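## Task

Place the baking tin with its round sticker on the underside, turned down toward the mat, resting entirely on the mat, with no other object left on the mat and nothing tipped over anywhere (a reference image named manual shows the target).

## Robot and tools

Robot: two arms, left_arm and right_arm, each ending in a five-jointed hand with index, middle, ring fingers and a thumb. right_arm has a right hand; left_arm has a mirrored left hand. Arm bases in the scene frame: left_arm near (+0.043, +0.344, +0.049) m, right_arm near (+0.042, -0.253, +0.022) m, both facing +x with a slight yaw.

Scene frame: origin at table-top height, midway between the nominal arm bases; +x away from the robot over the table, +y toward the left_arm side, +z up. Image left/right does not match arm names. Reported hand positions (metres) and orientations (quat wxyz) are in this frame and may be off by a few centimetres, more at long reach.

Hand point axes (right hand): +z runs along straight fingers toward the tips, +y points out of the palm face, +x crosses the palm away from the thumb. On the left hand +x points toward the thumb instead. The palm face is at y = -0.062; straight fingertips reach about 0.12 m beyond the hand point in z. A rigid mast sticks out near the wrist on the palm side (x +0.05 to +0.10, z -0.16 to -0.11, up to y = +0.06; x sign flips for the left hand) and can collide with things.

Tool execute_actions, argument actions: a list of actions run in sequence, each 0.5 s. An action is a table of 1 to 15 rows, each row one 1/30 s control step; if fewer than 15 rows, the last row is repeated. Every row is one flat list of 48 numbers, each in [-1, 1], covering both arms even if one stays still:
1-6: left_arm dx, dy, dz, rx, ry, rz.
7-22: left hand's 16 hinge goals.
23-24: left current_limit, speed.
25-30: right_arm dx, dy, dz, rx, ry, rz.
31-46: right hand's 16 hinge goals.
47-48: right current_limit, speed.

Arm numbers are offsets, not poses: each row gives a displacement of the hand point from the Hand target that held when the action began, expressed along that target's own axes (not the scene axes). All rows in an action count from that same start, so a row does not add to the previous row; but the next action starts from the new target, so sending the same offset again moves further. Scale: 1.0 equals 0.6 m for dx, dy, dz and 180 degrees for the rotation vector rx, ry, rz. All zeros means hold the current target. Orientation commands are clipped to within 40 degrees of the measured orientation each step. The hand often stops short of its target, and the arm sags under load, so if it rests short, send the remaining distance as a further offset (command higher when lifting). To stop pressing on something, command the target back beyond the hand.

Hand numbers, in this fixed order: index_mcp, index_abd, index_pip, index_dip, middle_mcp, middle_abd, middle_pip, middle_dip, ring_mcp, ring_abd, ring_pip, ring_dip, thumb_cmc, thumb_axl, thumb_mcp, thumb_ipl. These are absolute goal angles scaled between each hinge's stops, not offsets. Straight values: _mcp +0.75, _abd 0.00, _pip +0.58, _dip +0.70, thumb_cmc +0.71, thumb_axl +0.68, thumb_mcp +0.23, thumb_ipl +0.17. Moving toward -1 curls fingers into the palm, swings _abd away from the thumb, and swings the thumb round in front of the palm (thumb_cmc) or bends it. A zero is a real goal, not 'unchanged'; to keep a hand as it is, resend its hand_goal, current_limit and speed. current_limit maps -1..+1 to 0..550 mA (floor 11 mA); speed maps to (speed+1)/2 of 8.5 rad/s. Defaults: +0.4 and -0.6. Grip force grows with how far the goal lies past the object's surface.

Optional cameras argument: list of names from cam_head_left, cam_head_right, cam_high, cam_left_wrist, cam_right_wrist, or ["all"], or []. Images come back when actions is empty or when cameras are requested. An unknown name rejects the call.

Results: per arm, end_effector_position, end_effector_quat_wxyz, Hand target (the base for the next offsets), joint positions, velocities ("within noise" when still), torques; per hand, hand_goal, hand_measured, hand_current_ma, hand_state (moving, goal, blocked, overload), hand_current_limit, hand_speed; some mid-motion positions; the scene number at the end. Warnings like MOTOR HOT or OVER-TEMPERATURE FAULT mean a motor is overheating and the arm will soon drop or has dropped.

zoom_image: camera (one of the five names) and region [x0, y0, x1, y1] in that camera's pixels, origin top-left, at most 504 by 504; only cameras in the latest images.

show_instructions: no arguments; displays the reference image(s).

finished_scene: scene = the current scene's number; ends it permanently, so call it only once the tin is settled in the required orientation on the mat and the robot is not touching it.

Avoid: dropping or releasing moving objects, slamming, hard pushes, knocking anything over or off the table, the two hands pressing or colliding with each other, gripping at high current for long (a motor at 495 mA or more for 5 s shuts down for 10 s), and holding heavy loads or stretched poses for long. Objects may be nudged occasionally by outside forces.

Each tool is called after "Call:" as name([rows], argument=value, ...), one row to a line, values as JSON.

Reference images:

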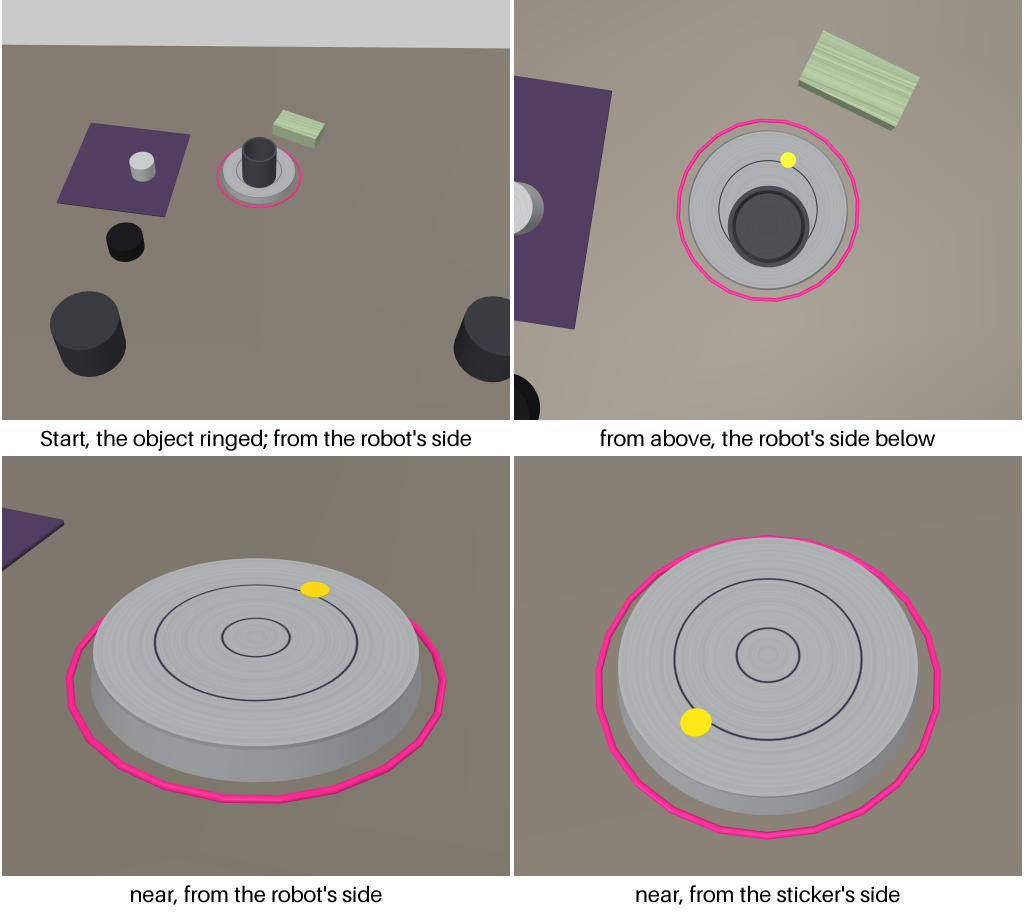

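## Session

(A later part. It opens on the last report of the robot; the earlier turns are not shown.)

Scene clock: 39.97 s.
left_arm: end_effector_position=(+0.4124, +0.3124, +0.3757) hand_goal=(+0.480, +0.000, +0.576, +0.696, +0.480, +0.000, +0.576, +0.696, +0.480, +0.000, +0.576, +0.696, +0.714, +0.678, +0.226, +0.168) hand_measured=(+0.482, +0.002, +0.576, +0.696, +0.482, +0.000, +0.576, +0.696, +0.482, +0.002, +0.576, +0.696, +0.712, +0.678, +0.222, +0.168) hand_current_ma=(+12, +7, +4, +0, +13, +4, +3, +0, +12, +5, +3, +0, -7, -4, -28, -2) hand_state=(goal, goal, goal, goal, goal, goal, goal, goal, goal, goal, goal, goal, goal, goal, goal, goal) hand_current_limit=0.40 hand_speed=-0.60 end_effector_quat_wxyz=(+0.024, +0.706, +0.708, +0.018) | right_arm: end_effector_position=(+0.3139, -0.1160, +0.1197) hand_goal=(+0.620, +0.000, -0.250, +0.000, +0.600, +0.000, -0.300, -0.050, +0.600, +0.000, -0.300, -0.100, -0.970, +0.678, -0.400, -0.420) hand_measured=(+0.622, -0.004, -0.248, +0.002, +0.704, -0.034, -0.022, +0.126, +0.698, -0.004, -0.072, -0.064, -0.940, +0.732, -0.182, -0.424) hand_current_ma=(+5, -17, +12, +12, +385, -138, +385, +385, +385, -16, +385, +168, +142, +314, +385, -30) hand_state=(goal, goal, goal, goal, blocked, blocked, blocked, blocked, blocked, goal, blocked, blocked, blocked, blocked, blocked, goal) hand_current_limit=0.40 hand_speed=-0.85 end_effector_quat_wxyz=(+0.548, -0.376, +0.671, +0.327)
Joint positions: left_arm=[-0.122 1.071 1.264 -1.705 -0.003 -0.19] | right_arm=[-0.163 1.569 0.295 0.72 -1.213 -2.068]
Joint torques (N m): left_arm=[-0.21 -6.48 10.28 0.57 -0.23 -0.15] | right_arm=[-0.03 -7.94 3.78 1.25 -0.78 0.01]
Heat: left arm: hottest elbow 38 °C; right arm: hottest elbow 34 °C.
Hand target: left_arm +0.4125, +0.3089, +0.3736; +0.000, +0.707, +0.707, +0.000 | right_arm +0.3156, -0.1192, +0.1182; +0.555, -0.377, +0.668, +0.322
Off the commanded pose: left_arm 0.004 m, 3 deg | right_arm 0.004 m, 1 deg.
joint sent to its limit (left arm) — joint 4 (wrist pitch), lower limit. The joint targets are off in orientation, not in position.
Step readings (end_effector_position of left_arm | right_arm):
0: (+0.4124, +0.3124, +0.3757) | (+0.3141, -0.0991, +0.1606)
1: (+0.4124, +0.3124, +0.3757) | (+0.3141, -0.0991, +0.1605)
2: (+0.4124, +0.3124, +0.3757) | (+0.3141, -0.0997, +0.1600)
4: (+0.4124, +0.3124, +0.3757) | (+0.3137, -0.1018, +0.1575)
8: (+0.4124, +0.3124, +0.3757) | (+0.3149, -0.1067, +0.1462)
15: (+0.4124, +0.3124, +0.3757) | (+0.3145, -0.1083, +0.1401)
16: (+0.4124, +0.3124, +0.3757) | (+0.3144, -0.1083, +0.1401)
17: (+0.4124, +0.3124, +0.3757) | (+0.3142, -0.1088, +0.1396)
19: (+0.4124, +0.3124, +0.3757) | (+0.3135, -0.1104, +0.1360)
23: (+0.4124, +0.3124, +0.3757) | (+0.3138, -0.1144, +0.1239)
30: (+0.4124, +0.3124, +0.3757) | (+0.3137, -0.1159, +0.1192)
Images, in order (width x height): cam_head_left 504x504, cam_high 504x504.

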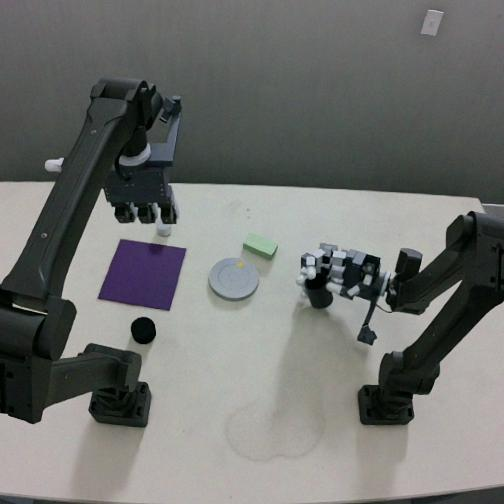

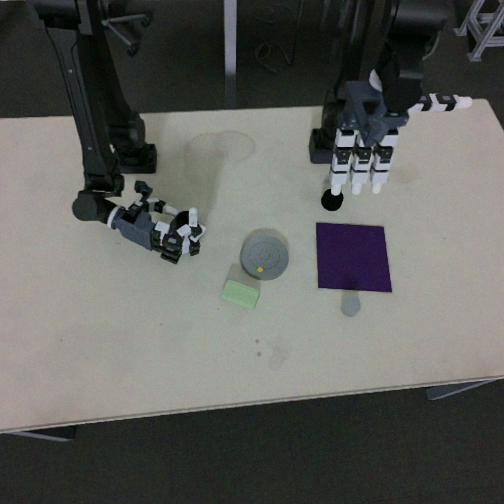

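Call:
execute_actions([
  [[0,0,0,0,0,0,0.48,0,0.576,0.696,0.48,0,0.576,0.696,0.48,0,0.576,0.696,0.714,0.678,0.226,0.168,0.4,-0.6,0.021,0,-0.003,0,0,0,0.62,0,-0.25,0,0.6,0,-0.3,-0.05,0.6,0,-0.3,-0.1,-0.97,0.678,-0.4,-0.42,0.4,-0.85]],
  [[0,0,0,0,0,0,0.48,0,0.576,0.696,0.48,0,0.576,0.696,0.48,0,0.576,0.696,0.714,0.678,0.226,0.168,0.4,-0.6,0.018,0,-0.003,0,0,0,0.62,0,-0.25,0,0.6,0,-0.3,-0.05,0.6,0,-0.3,-0.1,-0.97,0.678,-0.4,-0.42,0.4,-0.85]],
], cameras=["cam_high","cam_head_left"])

Call:
zoom_image(camera="cam_head_left", region=[270, 230, 370, 330])

Scene clock: 41.50 s.
left_arm: end_effector_position=(+0.4124, +0.3124, +0.3757) hand_goal=(+0.480, +0.000, +0.576, +0.696, +0.480, +0.000, +0.576, +0.696, +0.480, +0.000, +0.576, +0.696, +0.714, +0.678, +0.226, +0.168) hand_measured=(+0.482, +0.002, +0.576, +0.696, +0.482, +0.000, +0.576, +0.696, +0.482, +0.002, +0.576, +0.696, +0.712, +0.678, +0.222, +0.168) hand_current_ma=(+12, +7, +4, +0, +13, +4, +3, +0, +12, +5, +3, +0, -7, -4, -28, -2) hand_state=(goal, goal, goal, goal, goal, goal, goal, goal, goal, goal, goal, goal, goal, goal, goal, goal) hand_current_limit=0.40 hand_speed=-0.60 end_effector_quat_wxyz=(+0.024, +0.706, +0.708, +0.018) | right_arm: end_effector_position=(+0.3120, -0.1228, +0.0984) hand_goal=(+0.620, +0.000, -0.250, +0.000, +0.600, +0.000, -0.300, -0.050, +0.600, +0.000, -0.300, -0.100, -0.970, +0.678, -0.400, -0.420) hand_measured=(+0.622, -0.004, -0.248, +0.002, +0.704, -0.034, -0.022, +0.126, +0.698, -0.002, -0.074, -0.064, -0.940, +0.732, -0.182, -0.426) hand_current_ma=(+5, -17, +12, +12, +385, -138, +385, +385, +385, -6, +385, +168, +143, +319, +385, -33) hand_state=(goal, goal, goal, goal, blocked, blocked, blocked, blocked, blocked, goal, blocked, blocked, blocked, blocked, blocked, goal) hand_current_limit=0.40 hand_speed=-0.85 end_effector_quat_wxyz=(+0.551, -0.375, +0.669, +0.328)
Joint positions: left_arm=[-0.122 1.071 1.264 -1.705 -0.003 -0.19] | right_arm=[-0.19 1.687 0.295 0.817 -1.239 -2.094]
Joint torques (N m): left_arm=[0.44 -7.18 10.32 0.76 -0.21 -0.19] | right_arm=[-0.15 -8.76 2.25 1.36 -0.74 -0.03]
Heat: left arm: hottest elbow 38 °C; right arm: hottest elbow 34 °C.
Hand target: left_arm +0.4125, +0.3089, +0.3736; +0.000, +0.707, +0.707, +0.000 | right_arm +0.3115, -0.1257, +0.0958; +0.555, -0.377, +0.668, +0.322
Off the commanded pose: left_arm 0.004 m, 3 deg | right_arm 0.004 m, 1 deg.
joint sent to its limit (left arm) — joint 4 (wrist pitch), lower limit. The joint targets are off in orientation, not in position.
joint sent to its limit (right arm) — joint 6 (wrist roll), lower limit. The joint targets still meet the commanded pose.
Step readings (end_effector_position of left_arm | right_arm):
0: (+0.4124, +0.3124, +0.3757) | (+0.3139, -0.1160, +0.1197)
1: (+0.4124, +0.3124, +0.3757) | (+0.3139, -0.1160, +0.1196)
2: (+0.4124, +0.3124, +0.3757) | (+0.3138, -0.1163, +0.1193)
4: (+0.4124, +0.3124, +0.3757) | (+0.3135, -0.1174, +0.1170)
8: (+0.4124, +0.3124, +0.3757) | (+0.3129, -0.1187, +0.1100)
15: (+0.4124, +0.3124, +0.3757) | (+0.3127, -0.1194, +0.1076)
16: (+0.4124, +0.3124, +0.3757) | (+0.3127, -0.1194, +0.1077)
17: (+0.4124, +0.3124, +0.3757) | (+0.3128, -0.1198, +0.1076)
19: (+0.4124, +0.3124, +0.3757) | (+0.3127, -0.1206, +0.1059)
23: (+0.4124, +0.3124, +0.3757) | (+0.3124, -0.1223, +0.0995)
30: (+0.4124, +0.3124, +0.3757) | (+0.3120, -0.1228, +0.0984)
Images, in order (width x height): cam_head_left 504x504, cam_high 504x504.

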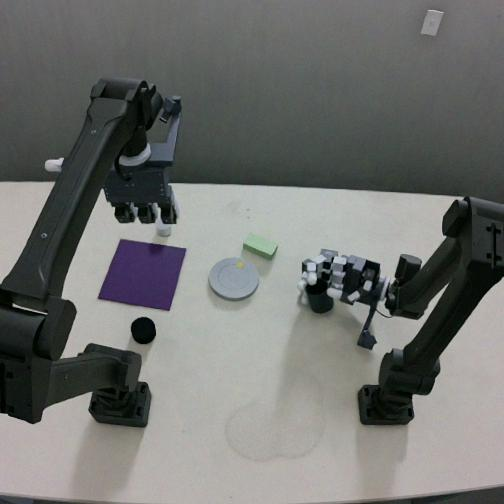

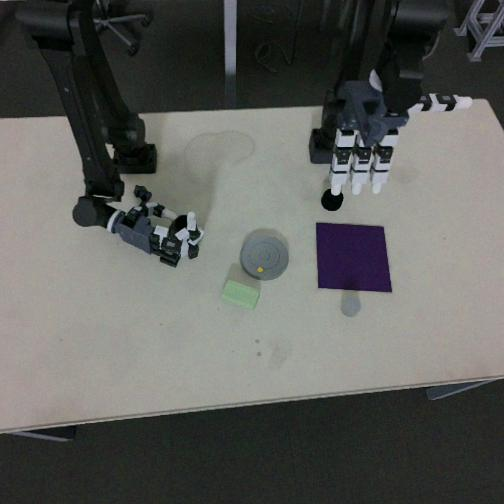

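Scaled by 5.040 from the camera's 504x504 image, which has a finer 720x720 frame.

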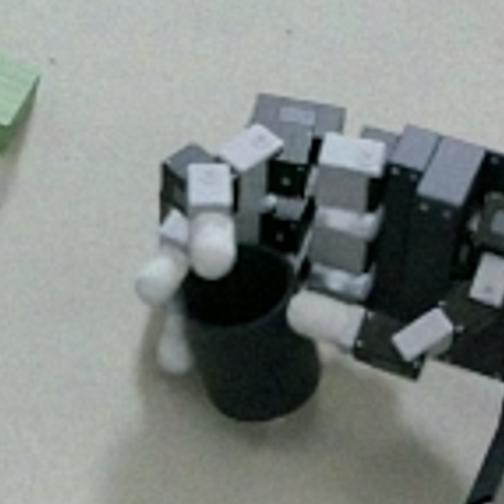

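Call:
execute_actions([
  [[0,0,0,0,0,0,0.48,0,0.576,0.696,0.48,0,0.576,0.696,0.48,0,0.576,0.696,0.714,0.678,0.226,0.168,0.4,-0.6,0.014,0,-0.002,0,0,0,0.62,0,-0.25,0,0.6,0,-0.3,-0.05,0.6,0,-0.3,-0.1,-0.97,0.678,-0.4,-0.42,0.4,-0.85]],
  [[0,0,0,0,0,0,0.48,0,0.576,0.696,0.48,0,0.576,0.696,0.48,0,0.576,0.696,0.714,0.678,0.226,0.168,0.4,-0.6,0.012,0,-0.002,0,0,0,0.62,0,-0.25,0,0.6,0,-0.3,-0.05,0.6,0,-0.3,-0.1,-0.97,0.678,-0.4,-0.42,0.4,-0.85]],
], cameras=["cam_high","cam_head_left"])

Call:
zoom_image(camera="cam_head_left", region=[270, 250, 370, 350])

Scene clock: 43.13 s.
left_arm: end_effector_position=(+0.4124, +0.3124, +0.3757) hand_goal=(+0.480, +0.000, +0.576, +0.696, +0.480, +0.000, +0.576, +0.696, +0.480, +0.000, +0.576, +0.696, +0.714, +0.678, +0.226, +0.168) hand_measured=(+0.482, +0.002, +0.576, +0.696, +0.482, +0.000, +0.576, +0.696, +0.482, +0.002, +0.576, +0.696, +0.712, +0.678, +0.222, +0.168) hand_current_ma=(+12, +7, +4, +0, +13, +4, +3, +0, +12, +5, +3, +0, -7, -4, -28, -2) hand_state=(goal, goal, goal, goal, goal, goal, goal, goal, goal, goal, goal, goal, goal, goal, goal, goal) hand_current_limit=0.40 hand_speed=-0.60 end_effector_quat_wxyz=(+0.024, +0.706, +0.708, +0.018) | right_arm: end_effector_position=(+0.3091, -0.1265, +0.0906) hand_goal=(+0.620, +0.000, -0.250, +0.000, +0.600, +0.000, -0.300, -0.050, +0.600, +0.000, -0.300, -0.100, -0.970, +0.678, -0.400, -0.420) hand_measured=(+0.622, -0.004, -0.248, +0.002, +0.704, -0.034, -0.022, +0.112, +0.692, +0.046, -0.082, -0.064, -0.934, +0.742, -0.182, -0.430) hand_current_ma=(+5, -17, +12, +12, +385, -138, +385, +385, +385, +193, +385, +168, +174, +379, +385, -59) hand_state=(goal, goal, goal, goal, blocked, blocked, blocked, blocked, blocked, blocked, blocked, blocked, blocked, blocked, blocked, goal) hand_current_limit=0.40 hand_speed=-0.85 end_effector_quat_wxyz=(+0.565, -0.385, +0.653, +0.326)
Joint positions: left_arm=[-0.122 1.071 1.264 -1.705 -0.003 -0.19] | right_arm=[-0.205 1.755 0.295 0.926 -1.273 -2.094]
Joint torques (N m): left_arm=[-0.91 -6.77 10.32 0.76 -0.18 -0.11] | right_arm=[-0.44 -7.18 1.44 0.73 -0.07 -0.01]
Heat: left arm: hottest elbow 38 °C; right arm: hottest elbow 34 °C.
Hand target: left_arm +0.4125, +0.3089, +0.3736; +0.000, +0.707, +0.707, +0.000 | right_arm +0.3088, -0.1301, +0.0808; +0.555, -0.377, +0.668, +0.322
Off the commanded pose: left_arm 0.004 m, 3 deg | right_arm 0.010 m, 2 deg.
joint sent to its limit (left arm) — joint 4 (wrist pitch), lower limit. The joint targets are off in orientation, not in position.
joint sent to its limit (right arm) — joint 6 (wrist roll), lower limit. The joint targets still meet the commanded pose.
Step readings (end_effector_position of left_arm | right_arm):
0: (+0.4124, +0.3124, +0.3757) | (+0.3120, -0.1228, +0.0984)
1: (+0.4124, +0.3124, +0.3757) | (+0.3120, -0.1228, +0.0983)
2: (+0.4124, +0.3124, +0.3757) | (+0.3122, -0.1230, +0.0981)
4: (+0.4124, +0.3124, +0.3757) | (+0.3117, -0.1236, +0.0969)
8: (+0.4124, +0.3124, +0.3757) | (+0.3107, -0.1247, +0.0948)
15: (+0.4124, +0.3124, +0.3757) | (+0.3107, -0.1248, +0.0944)
16: (+0.4124, +0.3124, +0.3757) | (+0.3106, -0.1248, +0.0944)
17: (+0.4124, +0.3124, +0.3757) | (+0.3106, -0.1249, +0.0942)
19: (+0.4124, +0.3124, +0.3757) | (+0.3100, -0.1254, +0.0930)
23: (+0.4124, +0.3124, +0.3757) | (+0.3093, -0.1263, +0.0910)
30: (+0.4124, +0.3124, +0.3757) | (+0.3092, -0.1265, +0.0906)
Images, in order (width x height): cam_head_left 504x504, cam_high 504x504.

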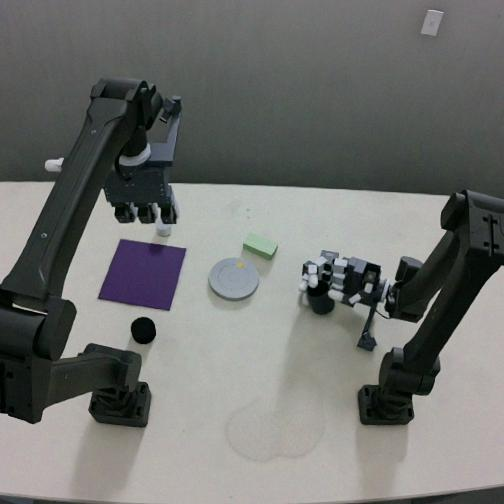

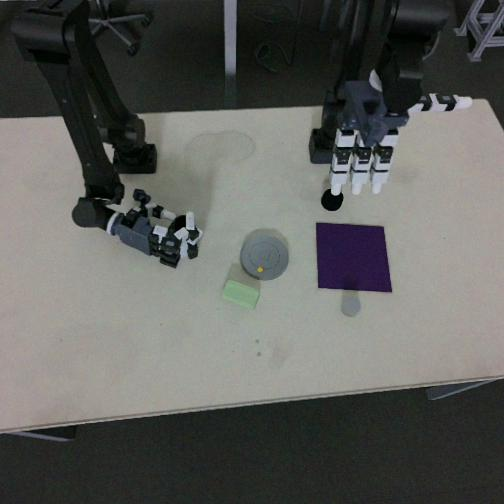

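Scaled by 5.040 from the camera's 504x504 image, which has a finer 720x720 frame.

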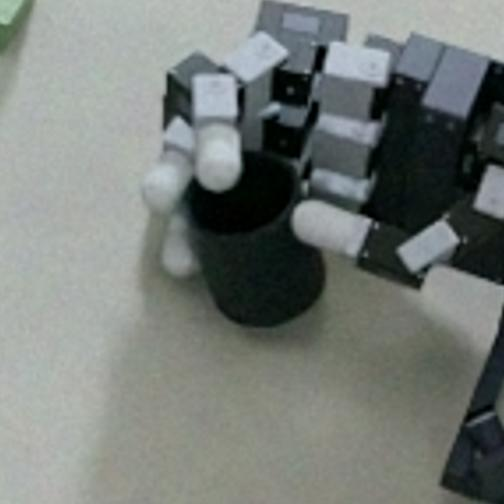

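Call:
execute_actions([
  [[0,0,0,0,0,0,0.48,0,0.576,0.696,0.48,0,0.576,0.696,0.48,0,0.576,0.696,0.714,0.678,0.226,0.168,0.4,-0.6,0,0,0,0,0,0,0.62,0,-0.25,0,0.7,-0.03,-0.02,0.12,0.695,0.03,-0.08,-0.064,-0.95,0.72,-0.18,-0.4,0,-0.95]],
  [[0,0,0,0,0,0,0.48,0,0.576,0.696,0.48,0,0.576,0.696,0.48,0,0.576,0.696,0.714,0.678,0.226,0.168,0.4,-0.6,0,0,0,0,0,0,0.62,0,-0.25,0,0.7,-0.03,-0.02,0.12,0.695,0.03,-0.08,-0.064,-0.95,0.72,-0.1,-0.3,0,-0.96]],
  [[0,0,0,0,0,0,0.48,0,0.576,0.696,0.48,0,0.576,0.696,0.48,0,0.576,0.696,0.714,0.678,0.226,0.168,0.4,-0.6,0,0,0,0,0,0,0.62,0,-0.25,0,0.7,-0.03,-0.02,0.12,0.695,0.03,-0.08,-0.064,-0.95,0.72,-0.1,-0.3,0,-0.96]],
], cameras=["cam_high","cam_head_left"])

Call:
zoom_image(camera="cam_head_left", region=[270, 250, 370, 350])

Call:
zoom_image(camera="cam_high", region=[100, 160, 240, 300])

Scene clock: 45.43 s.
left_arm: end_effector_position=(+0.4124, +0.3124, +0.3757) hand_goal=(+0.480, +0.000, +0.576, +0.696, +0.480, +0.000, +0.576, +0.696, +0.480, +0.000, +0.576, +0.696, +0.714, +0.678, +0.226, +0.168) hand_measured=(+0.482, +0.002, +0.576, +0.696, +0.482, +0.000, +0.576, +0.696, +0.482, +0.002, +0.576, +0.696, +0.712, +0.678, +0.222, +0.168) hand_current_ma=(+12, +7, +4, +0, +13, +4, +3, +0, +12, +5, +3, +0, -7, -4, -28, -2) hand_state=(goal, goal, goal, goal, goal, goal, goal, goal, goal, goal, goal, goal, goal, goal, goal, goal) hand_current_limit=0.40 hand_speed=-0.60 end_effector_quat_wxyz=(+0.024, +0.706, +0.708, +0.018) | right_arm: end_effector_position=(+0.3087, -0.1270, +0.0898) hand_goal=(+0.620, +0.000, -0.250, +0.000, +0.700, -0.030, -0.020, +0.120, +0.696, +0.030, -0.080, -0.064, -0.950, +0.720, -0.100, -0.300) hand_measured=(+0.622, -0.004, -0.248, +0.002, +0.704, -0.036, -0.016, +0.120, +0.698, +0.072, -0.074, -0.060, -0.948, +0.730, -0.098, -0.302) hand_current_ma=(+5, -17, +12, +12, +15, -27, +17, -2, +6, +175, +32, +15, +10, +59, +6, -11) hand_state=(goal, goal, goal, goal, goal, goal, goal, goal, goal, blocked, goal, goal, goal, goal, goal, goal) hand_current_limit=0.00 hand_speed=-0.96 end_effector_quat_wxyz=(+0.564, -0.383, +0.654, +0.327)
Joint positions: left_arm=[-0.122 1.071 1.264 -1.705 -0.003 -0.19] | right_arm=[-0.207 1.76 0.295 0.926 -1.275 -2.094]
Joint torques (N m): left_arm=[1.08 -6.53 10.28 0.64 -0.16 -0.13] | right_arm=[-0.15 -7.65 1.43 0.76 0.01 0]
Heat: left arm: hottest elbow 38 °C; right arm: hottest shoulder 33 °C.
Hand target: left_arm +0.4125, +0.3089, +0.3736; +0.000, +0.707, +0.707, +0.000 | right_arm +0.3088, -0.1301, +0.0808; +0.555, -0.377, +0.668, +0.322
Off the commanded pose: left_arm 0.004 m, 3 deg | right_arm 0.010 m, 2 deg.
joint sent to its limit (left arm) — joint 4 (wrist pitch), lower limit. The joint targets are off in orientation, not in position.
joint sent to its limit (right arm) — joint 6 (wrist roll), lower limit. The joint targets still meet the commanded pose.
Step readings (end_effector_position of left_arm | right_arm):
0: (+0.4124, +0.3124, +0.3757) | (+0.3091, -0.1265, +0.0906)
1: (+0.4124, +0.3124, +0.3757) | (+0.3091, -0.1265, +0.0906)
2: (+0.4124, +0.3124, +0.3757) | (+0.3091, -0.1265, +0.0905)
4: (+0.4124, +0.3124, +0.3757) | (+0.3091, -0.1266, +0.0902)
8: (+0.4124, +0.3124, +0.3757) | (+0.3091, -0.1268, +0.0898)
15: (+0.4124, +0.3124, +0.3757) | (+0.3090, -0.1270, +0.0898)
16: (+0.4124, +0.3124, +0.3757) | (+0.3090, -0.1270, +0.0898)
17: (+0.4124, +0.3124, +0.3757) | (+0.3090, -0.1270, +0.0898)
19: (+0.4124, +0.3124, +0.3757) | (+0.3089, -0.1270, +0.0898)
23: (+0.4124, +0.3124, +0.3757) | (+0.3088, -0.1271, +0.0898)
30: (+0.4124, +0.3124, +0.3757) | (+0.3087, -0.1270, +0.0898)
31: (+0.4124, +0.3124, +0.3757) | (+0.3087, -0.1270, +0.0898)
32: (+0.4124, +0.3124, +0.3757) | (+0.3087, -0.1270, +0.0898)
34: (+0.4124, +0.3124, +0.3757) | (+0.3087, -0.1270, +0.0898)
38: (+0.4124, +0.3124, +0.3757) | (+0.3087, -0.1270, +0.0898)
45: (+0.4124, +0.3124, +0.3757) | (+0.3087, -0.1270, +0.0898)
Images, in order (width x height): cam_head_left 504x504, cam_high 504x504.

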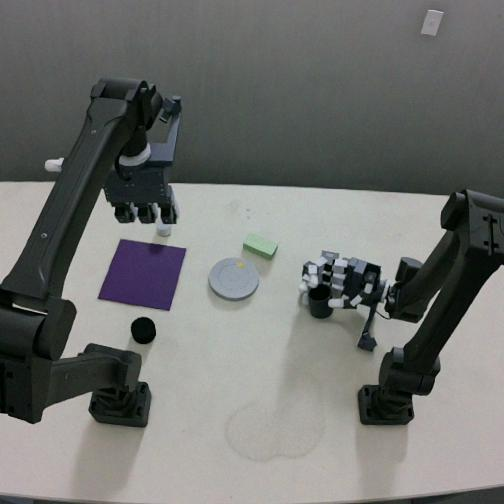

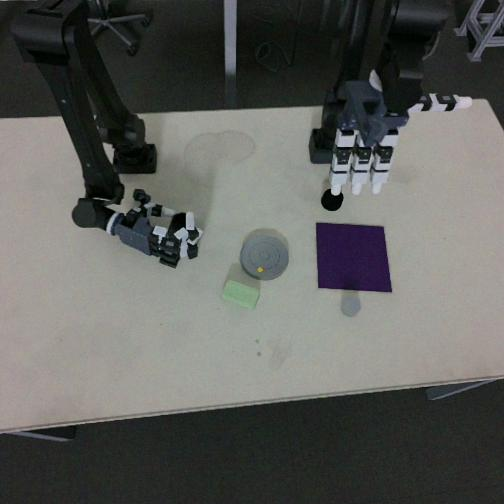

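Scaled by 5.040 from the camera's 504x504 image, which has a finer 720x720 frame.

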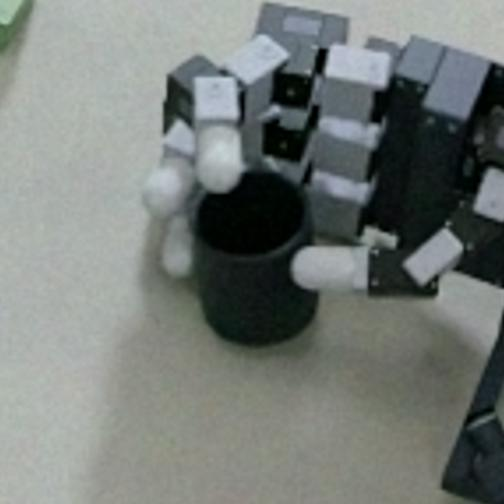

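Scaled by 3.600 from the camera's 504x504 image, which has a finer 720x720 frame.

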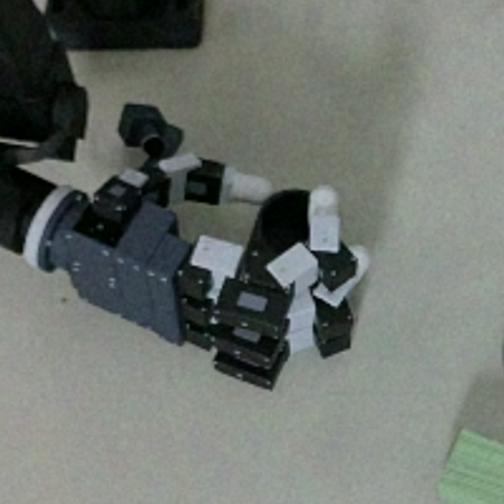

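Call:
execute_actions([
  [[0,0,0,0,0,0,0.48,0,0.576,0.696,0.48,0,0.576,0.696,0.48,0,0.576,0.696,0.714,0.678,0.226,0.168,0.4,-0.6,0,0,0,0,0,0,0.7,0,0.2,0.4,0.7,-0.01,0.2,0.35,0.7,0.03,0.1,0.2,-0.95,0.72,0,-0.1,0,-0.9]],
  [[0,0,0,0,0,0,0.48,0,0.576,0.696,0.48,0,0.576,0.696,0.48,0,0.576,0.696,0.714,0.678,0.226,0.168,0.4,-0.6,0,0,0,0,0,0,0.72,0,0.5,0.65,0.72,0,0.5,0.65,0.72,0,0.5,0.65,-0.95,0.678,0.2,0.1,0.2,-0.85]],
  [[0,0,0,0,0,0,0.48,0,0.576,0.696,0.48,0,0.576,0.696,0.48,0,0.576,0.696,0.714,0.678,0.226,0.168,0.4,-0.6,0,0,0,0,0,0,0.754,0,0.55,0.65,0.754,0,0.55,0.65,0.754,0,0.55,0.65,-0.95,0.678,0.22,0.16,0.4,-0.6]],
  [[0,0,0,0,0,0,0.48,0,0.576,0.696,0.48,0,0.576,0.696,0.48,0,0.576,0.696,0.714,0.678,0.226,0.168,0.4,-0.6,-0.01,-0.06,-0.01,0,0,0,0.754,0,0.55,0.65,0.754,0,0.55,0.65,0.754,0,0.55,0.65,-0.95,0.678,0.22,0.16,0.4,-0.6]],
], cameras=["cam_high","cam_head_left"])

Call:
zoom_image(camera="cam_head_left", region=[270, 250, 370, 350])

Call:
zoom_image(camera="cam_high", region=[100, 160, 240, 300])

Scene clock: 48.17 s.
left_arm: end_effector_position=(+0.4124, +0.3124, +0.3757) hand_goal=(+0.480, +0.000, +0.576, +0.696, +0.480, +0.000, +0.576, +0.696, +0.480, +0.000, +0.576, +0.696, +0.714, +0.678, +0.226, +0.168) hand_measured=(+0.482, +0.002, +0.576, +0.696, +0.482, +0.000, +0.576, +0.696, +0.482, +0.002, +0.576, +0.696, +0.712, +0.678, +0.222, +0.168) hand_current_ma=(+12, +7, +4, +0, +13, +4, +3, +0, +12, +5, +3, +0, -7, -4, -28, -2) hand_state=(goal, goal, goal, goal, goal, goal, goal, goal, goal, goal, goal, goal, goal, goal, goal, goal) hand_current_limit=0.40 hand_speed=-0.60 end_effector_quat_wxyz=(+0.024, +0.706, +0.708, +0.018) | right_arm: end_effector_position=(+0.3312, -0.1474, +0.0937) hand_goal=(+0.754, +0.000, +0.550, +0.650, +0.754, +0.000, +0.550, +0.650, +0.754, +0.000, +0.550, +0.650, -0.950, +0.678, +0.220, +0.160) hand_measured=(+0.752, -0.004, +0.548, +0.648, +0.752, -0.012, +0.548, +0.648, +0.720, +0.066, +0.530, +0.644, -0.956, +0.678, +0.218, +0.158) hand_current_ma=(-5, -17, -12, -12, -5, -49, -11, -13, -172, +280, -91, -26, -25, +5, -16, -14) hand_state=(goal, goal, goal, goal, goal, goal, goal, goal, blocked, blocked, goal, goal, goal, goal, goal, goal) hand_current_limit=0.40 hand_speed=-0.60 end_effector_quat_wxyz=(+0.568, -0.368, +0.657, +0.331)
Joint positions: left_arm=[-0.122 1.071 1.264 -1.705 -0.003 -0.19] | right_arm=[-0.258 1.775 0.36 0.863 -1.312 -2.092]
Joint torques (N m): left_arm=[0.44 -6.48 10.14 0.61 -0.15 -0.16] | right_arm=[-0.21 -8.88 3.62 0.35 -0.28 -0.09]
Heat: left arm: hottest elbow 39 °C; right arm: hottest shoulder 33 °C.
Hand target: left_arm +0.4125, +0.3089, +0.3736; +0.000, +0.707, +0.707, +0.000 | right_arm +0.3373, -0.1526, +0.0873; +0.555, -0.377, +0.668, +0.322
Off the commanded pose: left_arm 0.004 m, 3 deg | right_arm 0.010 m, 3 deg.
joint sent to its limit (left arm) — joint 4 (wrist pitch), lower limit. The joint targets are off in orientation, not in position.
joint sent to its limit (right arm) — joint 6 (wrist roll), lower limit. The joint targets still meet the commanded pose.
Step readings (end_effector_position of left_arm | right_arm):
0: (+0.4124, +0.3124, +0.3757) | (+0.3087, -0.1270, +0.0898)
1: (+0.4124, +0.3124, +0.3757) | (+0.3087, -0.1270, +0.0898)
2: (+0.4124, +0.3124, +0.3757) | (+0.3087, -0.1270, +0.0897)
4: (+0.4124, +0.3124, +0.3757) | (+0.3087, -0.1270, +0.0897)
8: (+0.4124, +0.3124, +0.3757) | (+0.3087, -0.1271, +0.0896)
15: (+0.4124, +0.3124, +0.3757) | (+0.3076, -0.1269, +0.0896)
16: (+0.4124, +0.3124, +0.3757) | (+0.3073, -0.1269, +0.0896)
17: (+0.4124, +0.3124, +0.3757) | (+0.3068, -0.1268, +0.0897)
19: (+0.4124, +0.3124, +0.3757) | (+0.3061, -0.1266, +0.0898)
23: (+0.4124, +0.3124, +0.3757) | (+0.3052, -0.1265, +0.0901)
30: (+0.4124, +0.3124, +0.3757) | (+0.3048, -0.1264, +0.0902)
31: (+0.4124, +0.3124, +0.3757) | (+0.3047, -0.1264, +0.0903)
32: (+0.4124, +0.3124, +0.3757) | (+0.3046, -0.1264, +0.0904)
34: (+0.4124, +0.3124, +0.3757) | (+0.3044, -0.1264, +0.0906)
38: (+0.4124, +0.3124, +0.3757) | (+0.3043, -0.1264, +0.0907)
45: (+0.4124, +0.3124, +0.3757) | (+0.3043, -0.1264, +0.0907)
46: (+0.4124, +0.3124, +0.3757) | (+0.3042, -0.1264, +0.0907)
47: (+0.4124, +0.3124, +0.3757) | (+0.3042, -0.1268, +0.0912)
49: (+0.4124, +0.3124, +0.3757) | (+0.3068, -0.1299, +0.0922)
53: (+0.4124, +0.3124, +0.3757) | (+0.3235, -0.1424, +0.0931)
60: (+0.4124, +0.3124, +0.3757) | (+0.3312, -0.1474, +0.0938)
Images, in order (width x height): cam_head_left 504x504, cam_high 504x504.

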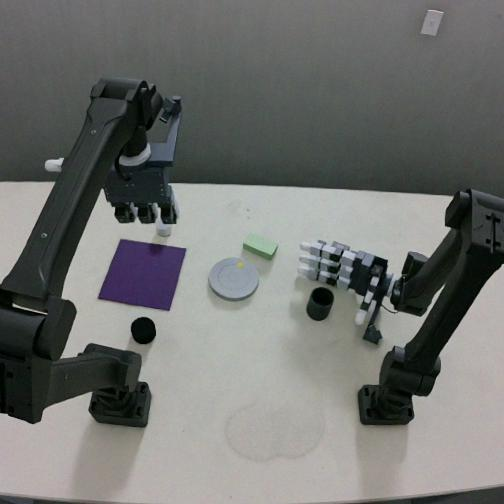

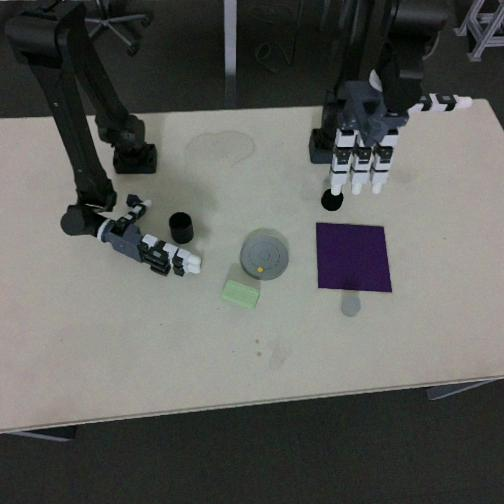

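Scaled by 5.040 from the camera's 504x504 image, which has a finer 720x720 frame.

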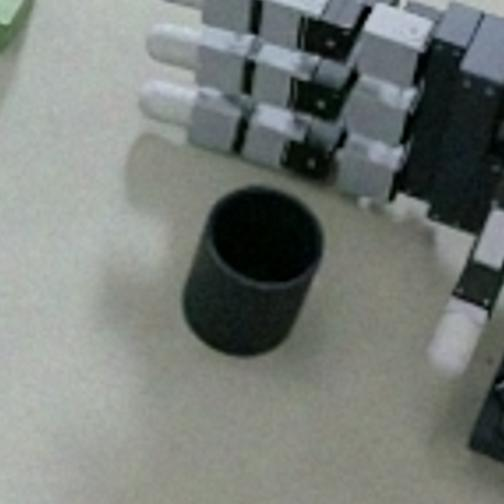

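Scaled by 3.600 from the camera's 504x504 image, which has a finer 720x720 frame.

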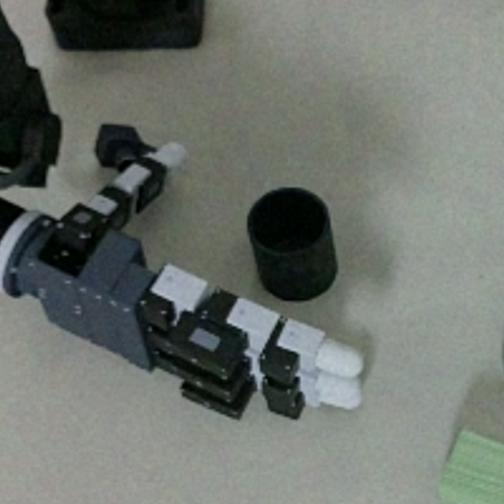

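Call:
execute_actions([
  [[0,0,0,0,-0.2,0,0.617,0,0.081,0.218,0.89,0,0.576,0.696,0.89,0,0.576,0.696,0.714,0.678,0.226,0.168,0.4,-0.6,-0.125,-0.03,-0.02,0,0,0,0.754,0,0.576,0.696,0.754,0,0.576,0.696,0.754,0,0.576,0.696,-0.9,0.678,0.226,0.168,0.4,-0.6]],
  [[0,0,0,0,-0.2,0,0.617,0,0.081,0.218,0.89,0,0.576,0.696,0.89,0,0.576,0.696,0.714,0.678,0.226,0.168,0.4,-0.6,-0.125,-0.03,-0.1,0,0,0,0.754,0,0.576,0.696,0.754,0,0.576,0.696,0.754,0,0.576,0.696,0,0.678,0.226,0.168,0.4,-0.6]],
  [[0,0,0,0,0,0,0.617,0,0.081,0.218,0.89,0,0.576,0.696,0.89,0,0.576,0.696,0.714,0.678,0.226,0.168,0.4,-0.6,0,0,-0.1,0,0,0,0.754,0,0.576,0.696,0.754,0,0.576,0.696,0.754,0,0.576,0.696,0.714,0.678,0.226,0.168,0.4,-0.6]],
  [[0.038,0.014,0.218,0,0,0,0.617,0,0.081,0.218,0.89,0,0.576,0.696,0.89,0,0.576,0.696,-0.571,0.678,0.455,0.006,0.4,-0.6,0,0,0,0,0,0,0.754,0,0.576,0.696,0.754,0,0.576,0.696,0.754,0,0.576,0.696,0.714,0.678,0.226,0.168,0.4,-0.6]],
  [[0.038,0.013,0.217,0,0,0,0.617,0,0.081,0.218,0.89,0,0.576,0.696,0.89,0,0.576,0.696,-0.571,0.678,0.455,0.006,0.4,-0.6,0,0,0,0,0,0,0.754,0,0.576,0.696,0.754,0,0.576,0.696,0.754,0,0.576,0.696,0.714,0.678,0.226,0.168,0.4,-0.6]],
  [[0,0,0,0,0,-0.167,0.617,0,0.081,0.218,0.89,0,0.576,0.696,0.89,0,0.576,0.696,-0.571,0.678,0.455,0.006,0.4,-0.6,0,0,0,0,0,0,0.754,0,0.576,0.696,0.754,0,0.576,0.696,0.754,0,0.576,0.696,0.714,0.678,0.226,0.168,0.4,-0.6]],
  [[0,0,0,0,0,-0.167,0.617,0,0.081,0.218,0.89,0,0.576,0.696,0.89,0,0.576,0.696,-0.571,0.678,0.455,0.006,0.4,-0.6,0,0,0,0,0,0,0.754,0,0.576,0.696,0.754,0,0.576,0.696,0.754,0,0.576,0.696,0.714,0.678,0.226,0.168,0.4,-0.6]],
  [[0,0,0,0,0,-0.166,0.617,0,0.081,0.218,0.89,0,0.576,0.696,0.89,0,0.576,0.696,-0.571,0.678,0.455,0.006,0.4,-0.6,0,0,0,0,0,0,0.754,0,0.576,0.696,0.754,0,0.576,0.696,0.754,0,0.576,0.696,0.714,0.678,0.226,0.168,0.4,-0.6]],
], cameras=["cam_high","cam_head_left","cam_right_wrist"])

Call:
zoom_image(camera="cam_head_left", region=[150, 190, 300, 340])

Call:
zoom_image(camera="cam_high", region=[180, 160, 340, 320])

Scene clock: 55.17 s.
left_arm: end_effector_position=(+0.4224, +0.0798, +0.2399) hand_goal=(+0.618, +0.000, +0.082, +0.218, +0.890, +0.000, +0.576, +0.696, +0.890, +0.000, +0.576, +0.696, -0.570, +0.678, +0.456, +0.006) hand_measured=(+0.612, +0.004, +0.084, +0.220, +0.880, +0.004, +0.576, +0.696, +0.880, +0.002, +0.576, +0.696, -0.568, +0.678, +0.454, +0.008) hand_current_ma=(-35, +15, +6, +13, -51, +13, -1, +0, -49, +13, -1, +0, +11, -4, -18, +9) hand_state=(goal, goal, goal, goal, goal, goal, goal, goal, goal, goal, goal, goal, goal, goal, goal, goal) hand_current_limit=0.40 hand_speed=-0.60 end_effector_quat_wxyz=(-0.043, +0.041, +0.814, -0.578) | right_arm: end_effector_position=(+0.3205, -0.2581, +0.2556) hand_goal=(+0.754, +0.000, +0.576, +0.696, +0.754, +0.000, +0.576, +0.696, +0.754, +0.000, +0.576, +0.696, +0.714, +0.678, +0.226, +0.168) hand_measured=(+0.754, -0.004, +0.574, +0.694, +0.754, -0.010, +0.574, +0.694, +0.754, -0.002, +0.574, +0.694, +0.712, +0.678, +0.224, +0.166) hand_current_ma=(+1, -17, -10, -12, +1, -43, -9, -13, +1, -10, -9, -10, -6, +5, -9, -12) hand_state=(goal, goal, goal, goal, goal, goal, goal, goal, goal, goal, goal, goal, goal, goal, goal, goal) hand_current_limit=0.40 hand_speed=-0.60 end_effector_quat_wxyz=(+0.635, -0.289, +0.648, +0.307)
Joint positions: left_arm=[-0.236 1.453 1.13 -0.778 1.195 -2.094] | right_arm=[-0.64 1.23 0.475 0.203 -1.56 -2.092]
Joint torques (N m): left_arm=[-0.73 -12.69 12.23 1.68 0.93 -0.23] | right_arm=[-0.15 -9.17 7.17 0.64 -0.75 -0.16]
Heat: left arm: hottest elbow 39 °C; right arm: hottest shoulder 33 °C.
Hand target: left_arm +0.4289, +0.0746, +0.2498; +0.000, +0.000, +0.809, -0.588 | right_arm +0.3174, -0.2608, +0.2580; +0.555, -0.377, +0.668, +0.322
Off the commanded pose: left_arm 0.013 m, 7 deg | right_arm 0.005 m, 14 deg.
joint sent to its limit (left arm) — joint 6 (wrist roll), lower limit. The joint targets are off in orientation, not in position.
joint sent to its limit (right arm) — joint 5 (wrist yaw), lower limit; joint 6 (wrist roll), lower limit. The joint targets are off in orientation, not in position.
Step readings (end_effector_position of left_arm | right_arm):
0: (+0.4124, +0.3124, +0.3757) | (+0.3312, -0.1474, +0.0937)
1: (+0.4121, +0.3103, +0.3752) | (+0.3310, -0.1474, +0.0938)
2: (+0.4104, +0.3012, +0.3730) | (+0.3309, -0.1477, +0.0953)
4: (+0.4090, +0.2842, +0.3728) | (+0.3320, -0.1482, +0.1039)
8: (+0.4149, +0.3032, +0.3793) | (+0.3373, -0.1513, +0.1340)
15: (+0.4127, +0.3099, +0.3705) | (+0.3445, -0.1543, +0.1594)
16: (+0.4126, +0.3072, +0.3704) | (+0.3442, -0.1544, +0.1593)
17: (+0.4137, +0.3003, +0.3743) | (+0.3427, -0.1564, +0.1617)
19: (+0.4163, +0.2918, +0.3852) | (+0.3367, -0.1635, +0.1746)
23: (+0.4159, +0.3123, +0.3802) | (+0.3351, -0.1850, +0.2128)
30: (+0.4124, +0.3100, +0.3700) | (+0.3393, -0.2011, +0.2406)
31: (+0.4126, +0.3097, +0.3706) | (+0.3386, -0.2013, +0.2410)
32: (+0.4128, +0.3095, +0.3712) | (+0.3359, -0.2037, +0.2427)
34: (+0.4130, +0.3094, +0.3718) | (+0.3291, -0.2144, +0.2477)
38: (+0.4132, +0.3091, +0.3724) | (+0.3264, -0.2450, +0.2514)
45: (+0.4133, +0.3090, +0.3728) | (+0.3217, -0.2578, +0.2556)
46: (+0.4131, +0.3084, +0.3724) | (+0.3212, -0.2576, +0.2558)
47: (+0.4125, +0.3033, +0.3713) | (+0.3209, -0.2575, +0.2558)
49: (+0.4097, +0.2806, +0.3632) | (+0.3207, -0.2576, +0.2558)
53: (+0.3993, +0.2217, +0.3286) | (+0.3206, -0.2580, +0.2557)
60: (+0.4136, +0.1965, +0.3105) | (+0.3205, -0.2581, +0.2556)
61: (+0.4150, +0.1957, +0.3105) | (+0.3205, -0.2581, +0.2556)
62: (+0.4164, +0.1909, +0.3107) | (+0.3205, -0.2581, +0.2556)
64: (+0.4183, +0.1680, +0.3080) | (+0.3205, -0.2581, +0.2556)
68: (+0.4067, +0.1086, +0.2784) | (+0.3205, -0.2581, +0.2556)
75: (+0.4236, +0.0812, +0.2526) | (+0.3205, -0.2581, +0.2556)
76: (+0.4265, +0.0808, +0.2532) | (+0.3205, -0.2581, +0.2556)
77: (+0.4262, +0.0804, +0.2523) | (+0.3205, -0.2581, +0.2556)
79: (+0.4216, +0.0813, +0.2489) | (+0.3205, -0.2581, +0.2556)
83: (+0.4188, +0.0807, +0.2462) | (+0.3205, -0.2581, +0.2556)
90: (+0.4256, +0.0813, +0.2392) | (+0.3205, -0.2581, +0.2556)
91: (+0.4267, +0.0812, +0.2383) | (+0.3205, -0.2581, +0.2556)
92: (+0.4255, +0.0810, +0.2387) | (+0.3205, -0.2581, +0.2556)
94: (+0.4205, +0.0808, +0.2404) | (+0.3205, -0.2581, +0.2556)
98: (+0.4257, +0.0790, +0.2473) | (+0.3205, -0.2581, +0.2556)
105: (+0.4327, +0.0814, +0.2426) | (+0.3205, -0.2581, +0.2556)
106: (+0.4339, +0.0809, +0.2428) | (+0.3205, -0.2581, +0.2556)
107: (+0.4319, +0.0806, +0.2434) | (+0.3205, -0.2581, +0.2556)
109: (+0.4255, +0.0797, +0.2456) | (+0.3205, -0.2581, +0.2556)
113: (+0.4280, +0.0769, +0.2453) | (+0.3205, -0.2581, +0.2556)
120: (+0.4257, +0.0790, +0.2393) | (+0.3205, -0.2581, +0.2556)
camera_calibration:
cam_right_wrist: T_world_to_cam=[[-0.424892, 0.399242, 0.812448, 0.0703201], [-0.0363377, -0.90429, 0.42537, -0.375356], [0.904514, 0.151214, 0.398733, -0.229501], [0, 0, 0, 1]] pos_world=[0.223826, -0.332802, 0.194043]
Images, in order (width x height): cam_head_left 504x504, cam_high 504x504, cam_right_wrist 672x504.

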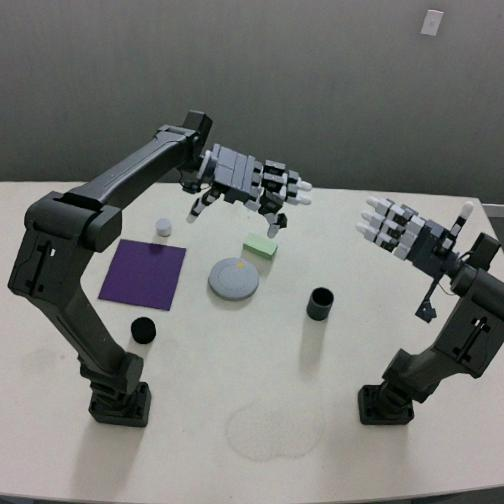

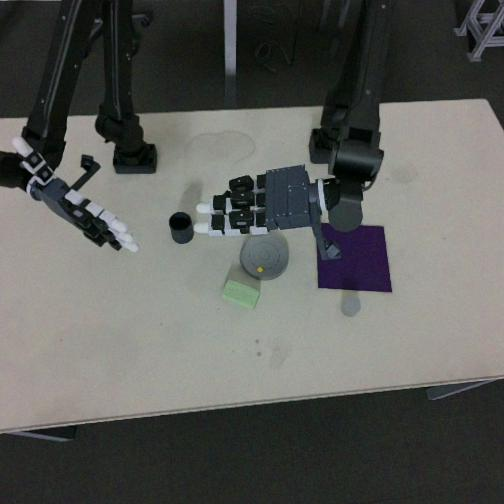

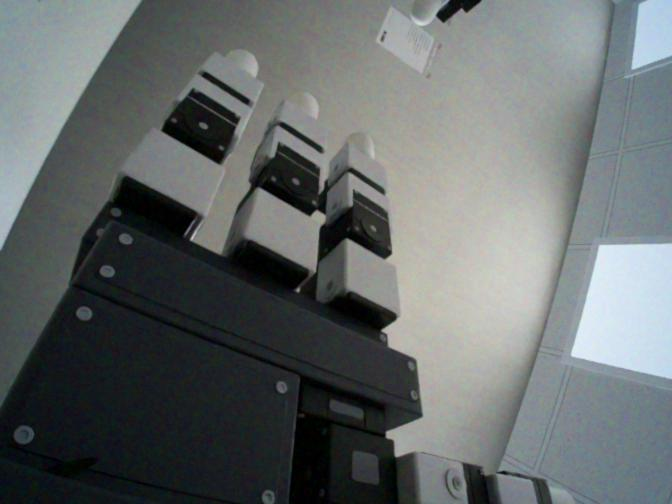

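Scaled by 3.360 from the camera's 504x504 image, which has a finer 720x720 frame.

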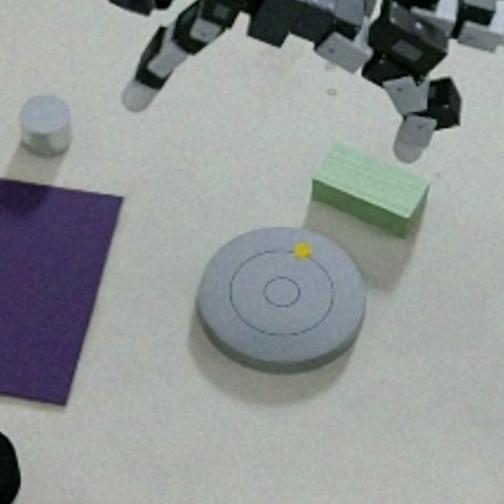

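Scaled by 3.150 from the camera's 504x504 image, which has a finer 720x720 frame.

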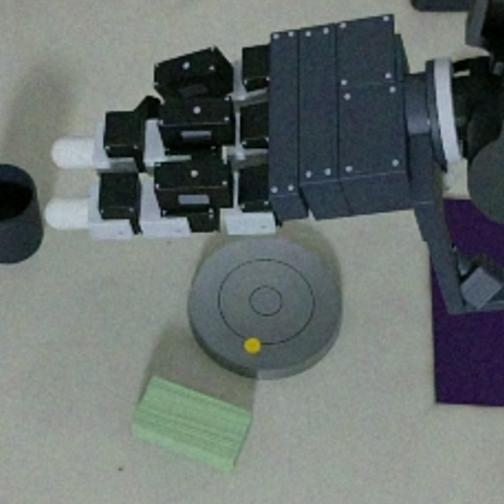

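Call:
execute_actions([
  [[0.004,0.1,0.037,0,0,0,0.617,0,0.081,0.218,0.89,0,0.576,0.696,0.89,0,0.576,0.696,-0.571,0.678,0.455,0.006,0.4,-0.6,0,0,0,0,0,0,0.754,0,0.576,0.696,0.754,0,0.576,0.696,0.754,0,0.576,0.696,0.714,0.678,0.226,0.168,0.4,-0.6]],
  [[0.004,0.103,0.038,0,0,0,0.617,0,0.081,0.218,0.89,0,0.576,0.696,0.89,0,0.576,0.696,-0.571,0.678,0.455,0.006,0.4,-0.6,0,0,0,0,0,0,0.754,0,0.576,0.696,0.754,0,0.576,0.696,0.754,0,0.576,0.696,0.714,0.678,0.226,0.168,0.4,-0.6]],
  [[0,0,0,0,0,0,0.617,0,0.081,0.218,0.89,0,0.576,0.696,0.89,0,0.576,0.696,-0.571,0.678,0.455,0.006,0.4,-0.6,0,0,0,0,0,0,0.754,0,0.576,0.696,0.754,0,0.576,0.696,0.754,0,0.576,0.696,0.714,0.678,0.226,0.168,0.4,-0.6]],
], cameras=["cam_high","cam_head_left"])

Call:
zoom_image(camera="cam_head_left", region=[150, 190, 300, 340])

Call:
zoom_image(camera="cam_high", region=[180, 160, 340, 320])

Scene clock: 58.13 s.
left_arm: end_effector_position=(+0.4225, +0.0772, +0.1180) hand_goal=(+0.618, +0.000, +0.082, +0.218, +0.890, +0.000, +0.576, +0.696, +0.890, +0.000, +0.576, +0.696, -0.570, +0.678, +0.456, +0.006) hand_measured=(+0.612, +0.004, +0.084, +0.220, +0.880, +0.002, +0.576, +0.696, +0.880, +0.002, +0.576, +0.696, -0.568, +0.678, +0.454, +0.008) hand_current_ma=(-35, +14, +6, +13, -53, +12, -1, +0, -51, +12, -1, +0, +8, -4, -18, +9) hand_state=(goal, goal, goal, goal, goal, goal, goal, goal, goal, goal, goal, goal, goal, goal, goal, goal) hand_current_limit=0.40 hand_speed=-0.60 end_effector_quat_wxyz=(-0.034, +0.048, +0.817, -0.574) | right_arm: end_effector_position=(+0.3205, -0.2581, +0.2556) hand_goal=(+0.754, +0.000, +0.576, +0.696, +0.754, +0.000, +0.576, +0.696, +0.754, +0.000, +0.576, +0.696, +0.714, +0.678, +0.226, +0.168) hand_measured=(+0.754, -0.004, +0.574, +0.694, +0.754, -0.010, +0.574, +0.694, +0.754, -0.002, +0.574, +0.694, +0.712, +0.678, +0.224, +0.166) hand_current_ma=(+1, -17, -10, -12, +1, -43, -9, -13, +1, -10, -9, -10, -6, +5, -9, -12) hand_state=(goal, goal, goal, goal, goal, goal, goal, goal, goal, goal, goal, goal, goal, goal, goal, goal) hand_current_limit=0.40 hand_speed=-0.60 end_effector_quat_wxyz=(+0.635, -0.289, +0.648, +0.307)
Joint positions: left_arm=[-0.247 1.604 0.945 -0.421 1.177 -2.096] | right_arm=[-0.64 1.23 0.475 0.203 -1.56 -2.092]
Joint torques (N m): left_arm=[-0.73 -13.04 9.63 1.63 1.06 -0.11] | right_arm=[-0.09 -9.17 7.19 0.69 -0.75 -0.15]
Heat: left arm: hottest elbow 39 °C; right arm: hottest elbow 34 °C.
Hand target: left_arm +0.4242, +0.0695, +0.1200; +0.000, +0.000, +0.809, -0.588 | right_arm +0.3174, -0.2608, +0.2580; +0.555, -0.377, +0.668, +0.322
Off the commanded pose: left_arm 0.008 m, 7 deg | right_arm 0.005 m, 14 deg.
joint sent to its limit (left arm) — joint 6 (wrist roll), lower limit. The joint targets are off in orientation, not in position.
joint sent to its limit (right arm) — joint 5 (wrist yaw), lower limit; joint 6 (wrist roll), lower limit. The joint targets are off in orientation, not in position.
Step readings (end_effector_position of left_arm | right_arm):
0: (+0.4224, +0.0798, +0.2399) | (+0.3205, -0.2581, +0.2556)
1: (+0.4228, +0.0797, +0.2399) | (+0.3205, -0.2581, +0.2556)
2: (+0.4243, +0.0795, +0.2385) | (+0.3205, -0.2581, +0.2556)
4: (+0.4290, +0.0786, +0.2325) | (+0.3205, -0.2581, +0.2556)
8: (+0.4267, +0.0799, +0.2089) | (+0.3205, -0.2581, +0.2556)
15: (+0.4252, +0.0802, +0.1855) | (+0.3205, -0.2581, +0.2556)
16: (+0.4258, +0.0798, +0.1856) | (+0.3205, -0.2581, +0.2556)
17: (+0.4273, +0.0793, +0.1841) | (+0.3205, -0.2581, +0.2556)
19: (+0.4309, +0.0778, +0.1770) | (+0.3205, -0.2581, +0.2556)
23: (+0.4260, +0.0783, +0.1464) | (+0.3205, -0.2581, +0.2556)
30: (+0.4206, +0.0783, +0.1171) | (+0.3205, -0.2581, +0.2556)
31: (+0.4211, +0.0780, +0.1173) | (+0.3205, -0.2581, +0.2556)
32: (+0.4214, +0.0776, +0.1177) | (+0.3205, -0.2581, +0.2556)
34: (+0.4222, +0.0773, +0.1179) | (+0.3205, -0.2581, +0.2556)
38: (+0.4223, +0.0772, +0.1180) | (+0.3205, -0.2581, +0.2556)
45: (+0.4225, +0.0772, +0.1180) | (+0.3205, -0.2581, +0.2556)
Images, in order (width x height): cam_head_left 504x504, cam_high 504x504.

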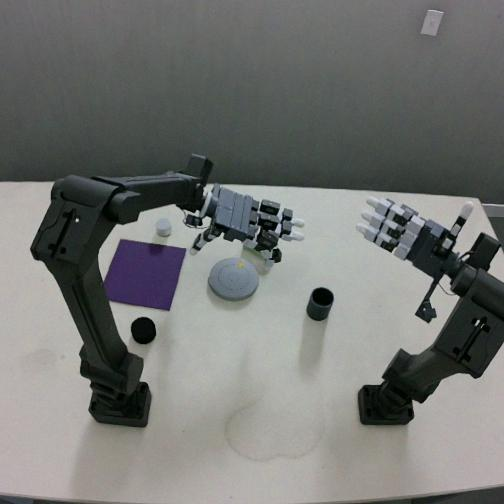

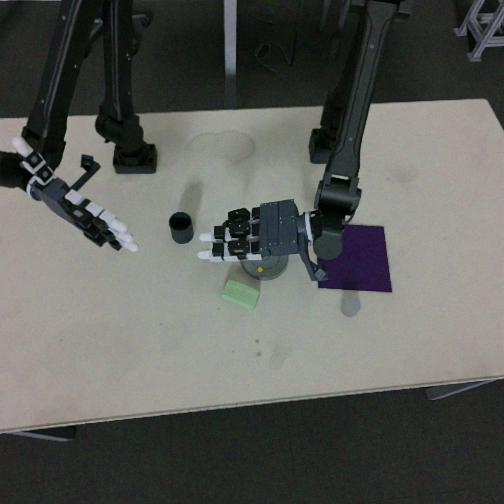

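Scaled by 3.360 from the camera's 504x504 image, which has a finer 720x720 frame.

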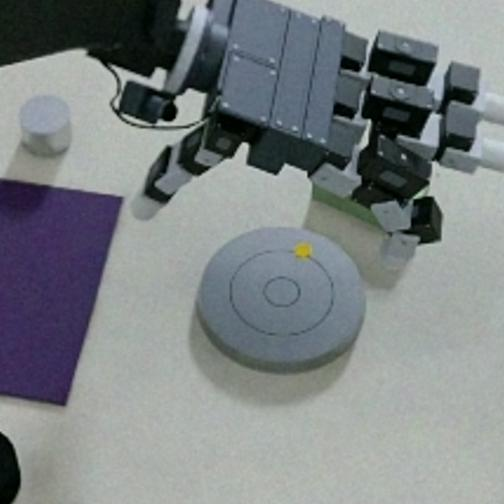

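Scaled by 3.150 from the camera's 504x504 image, which has a finer 720x720 frame.

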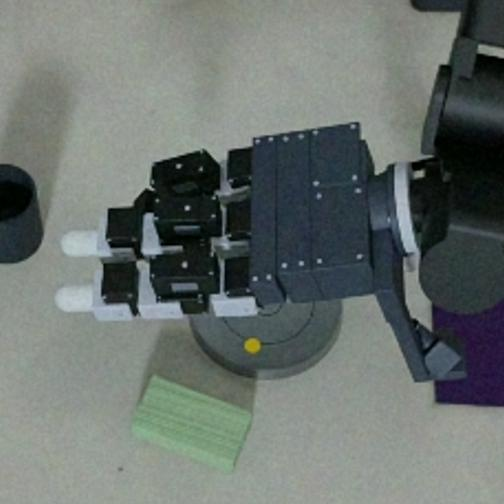

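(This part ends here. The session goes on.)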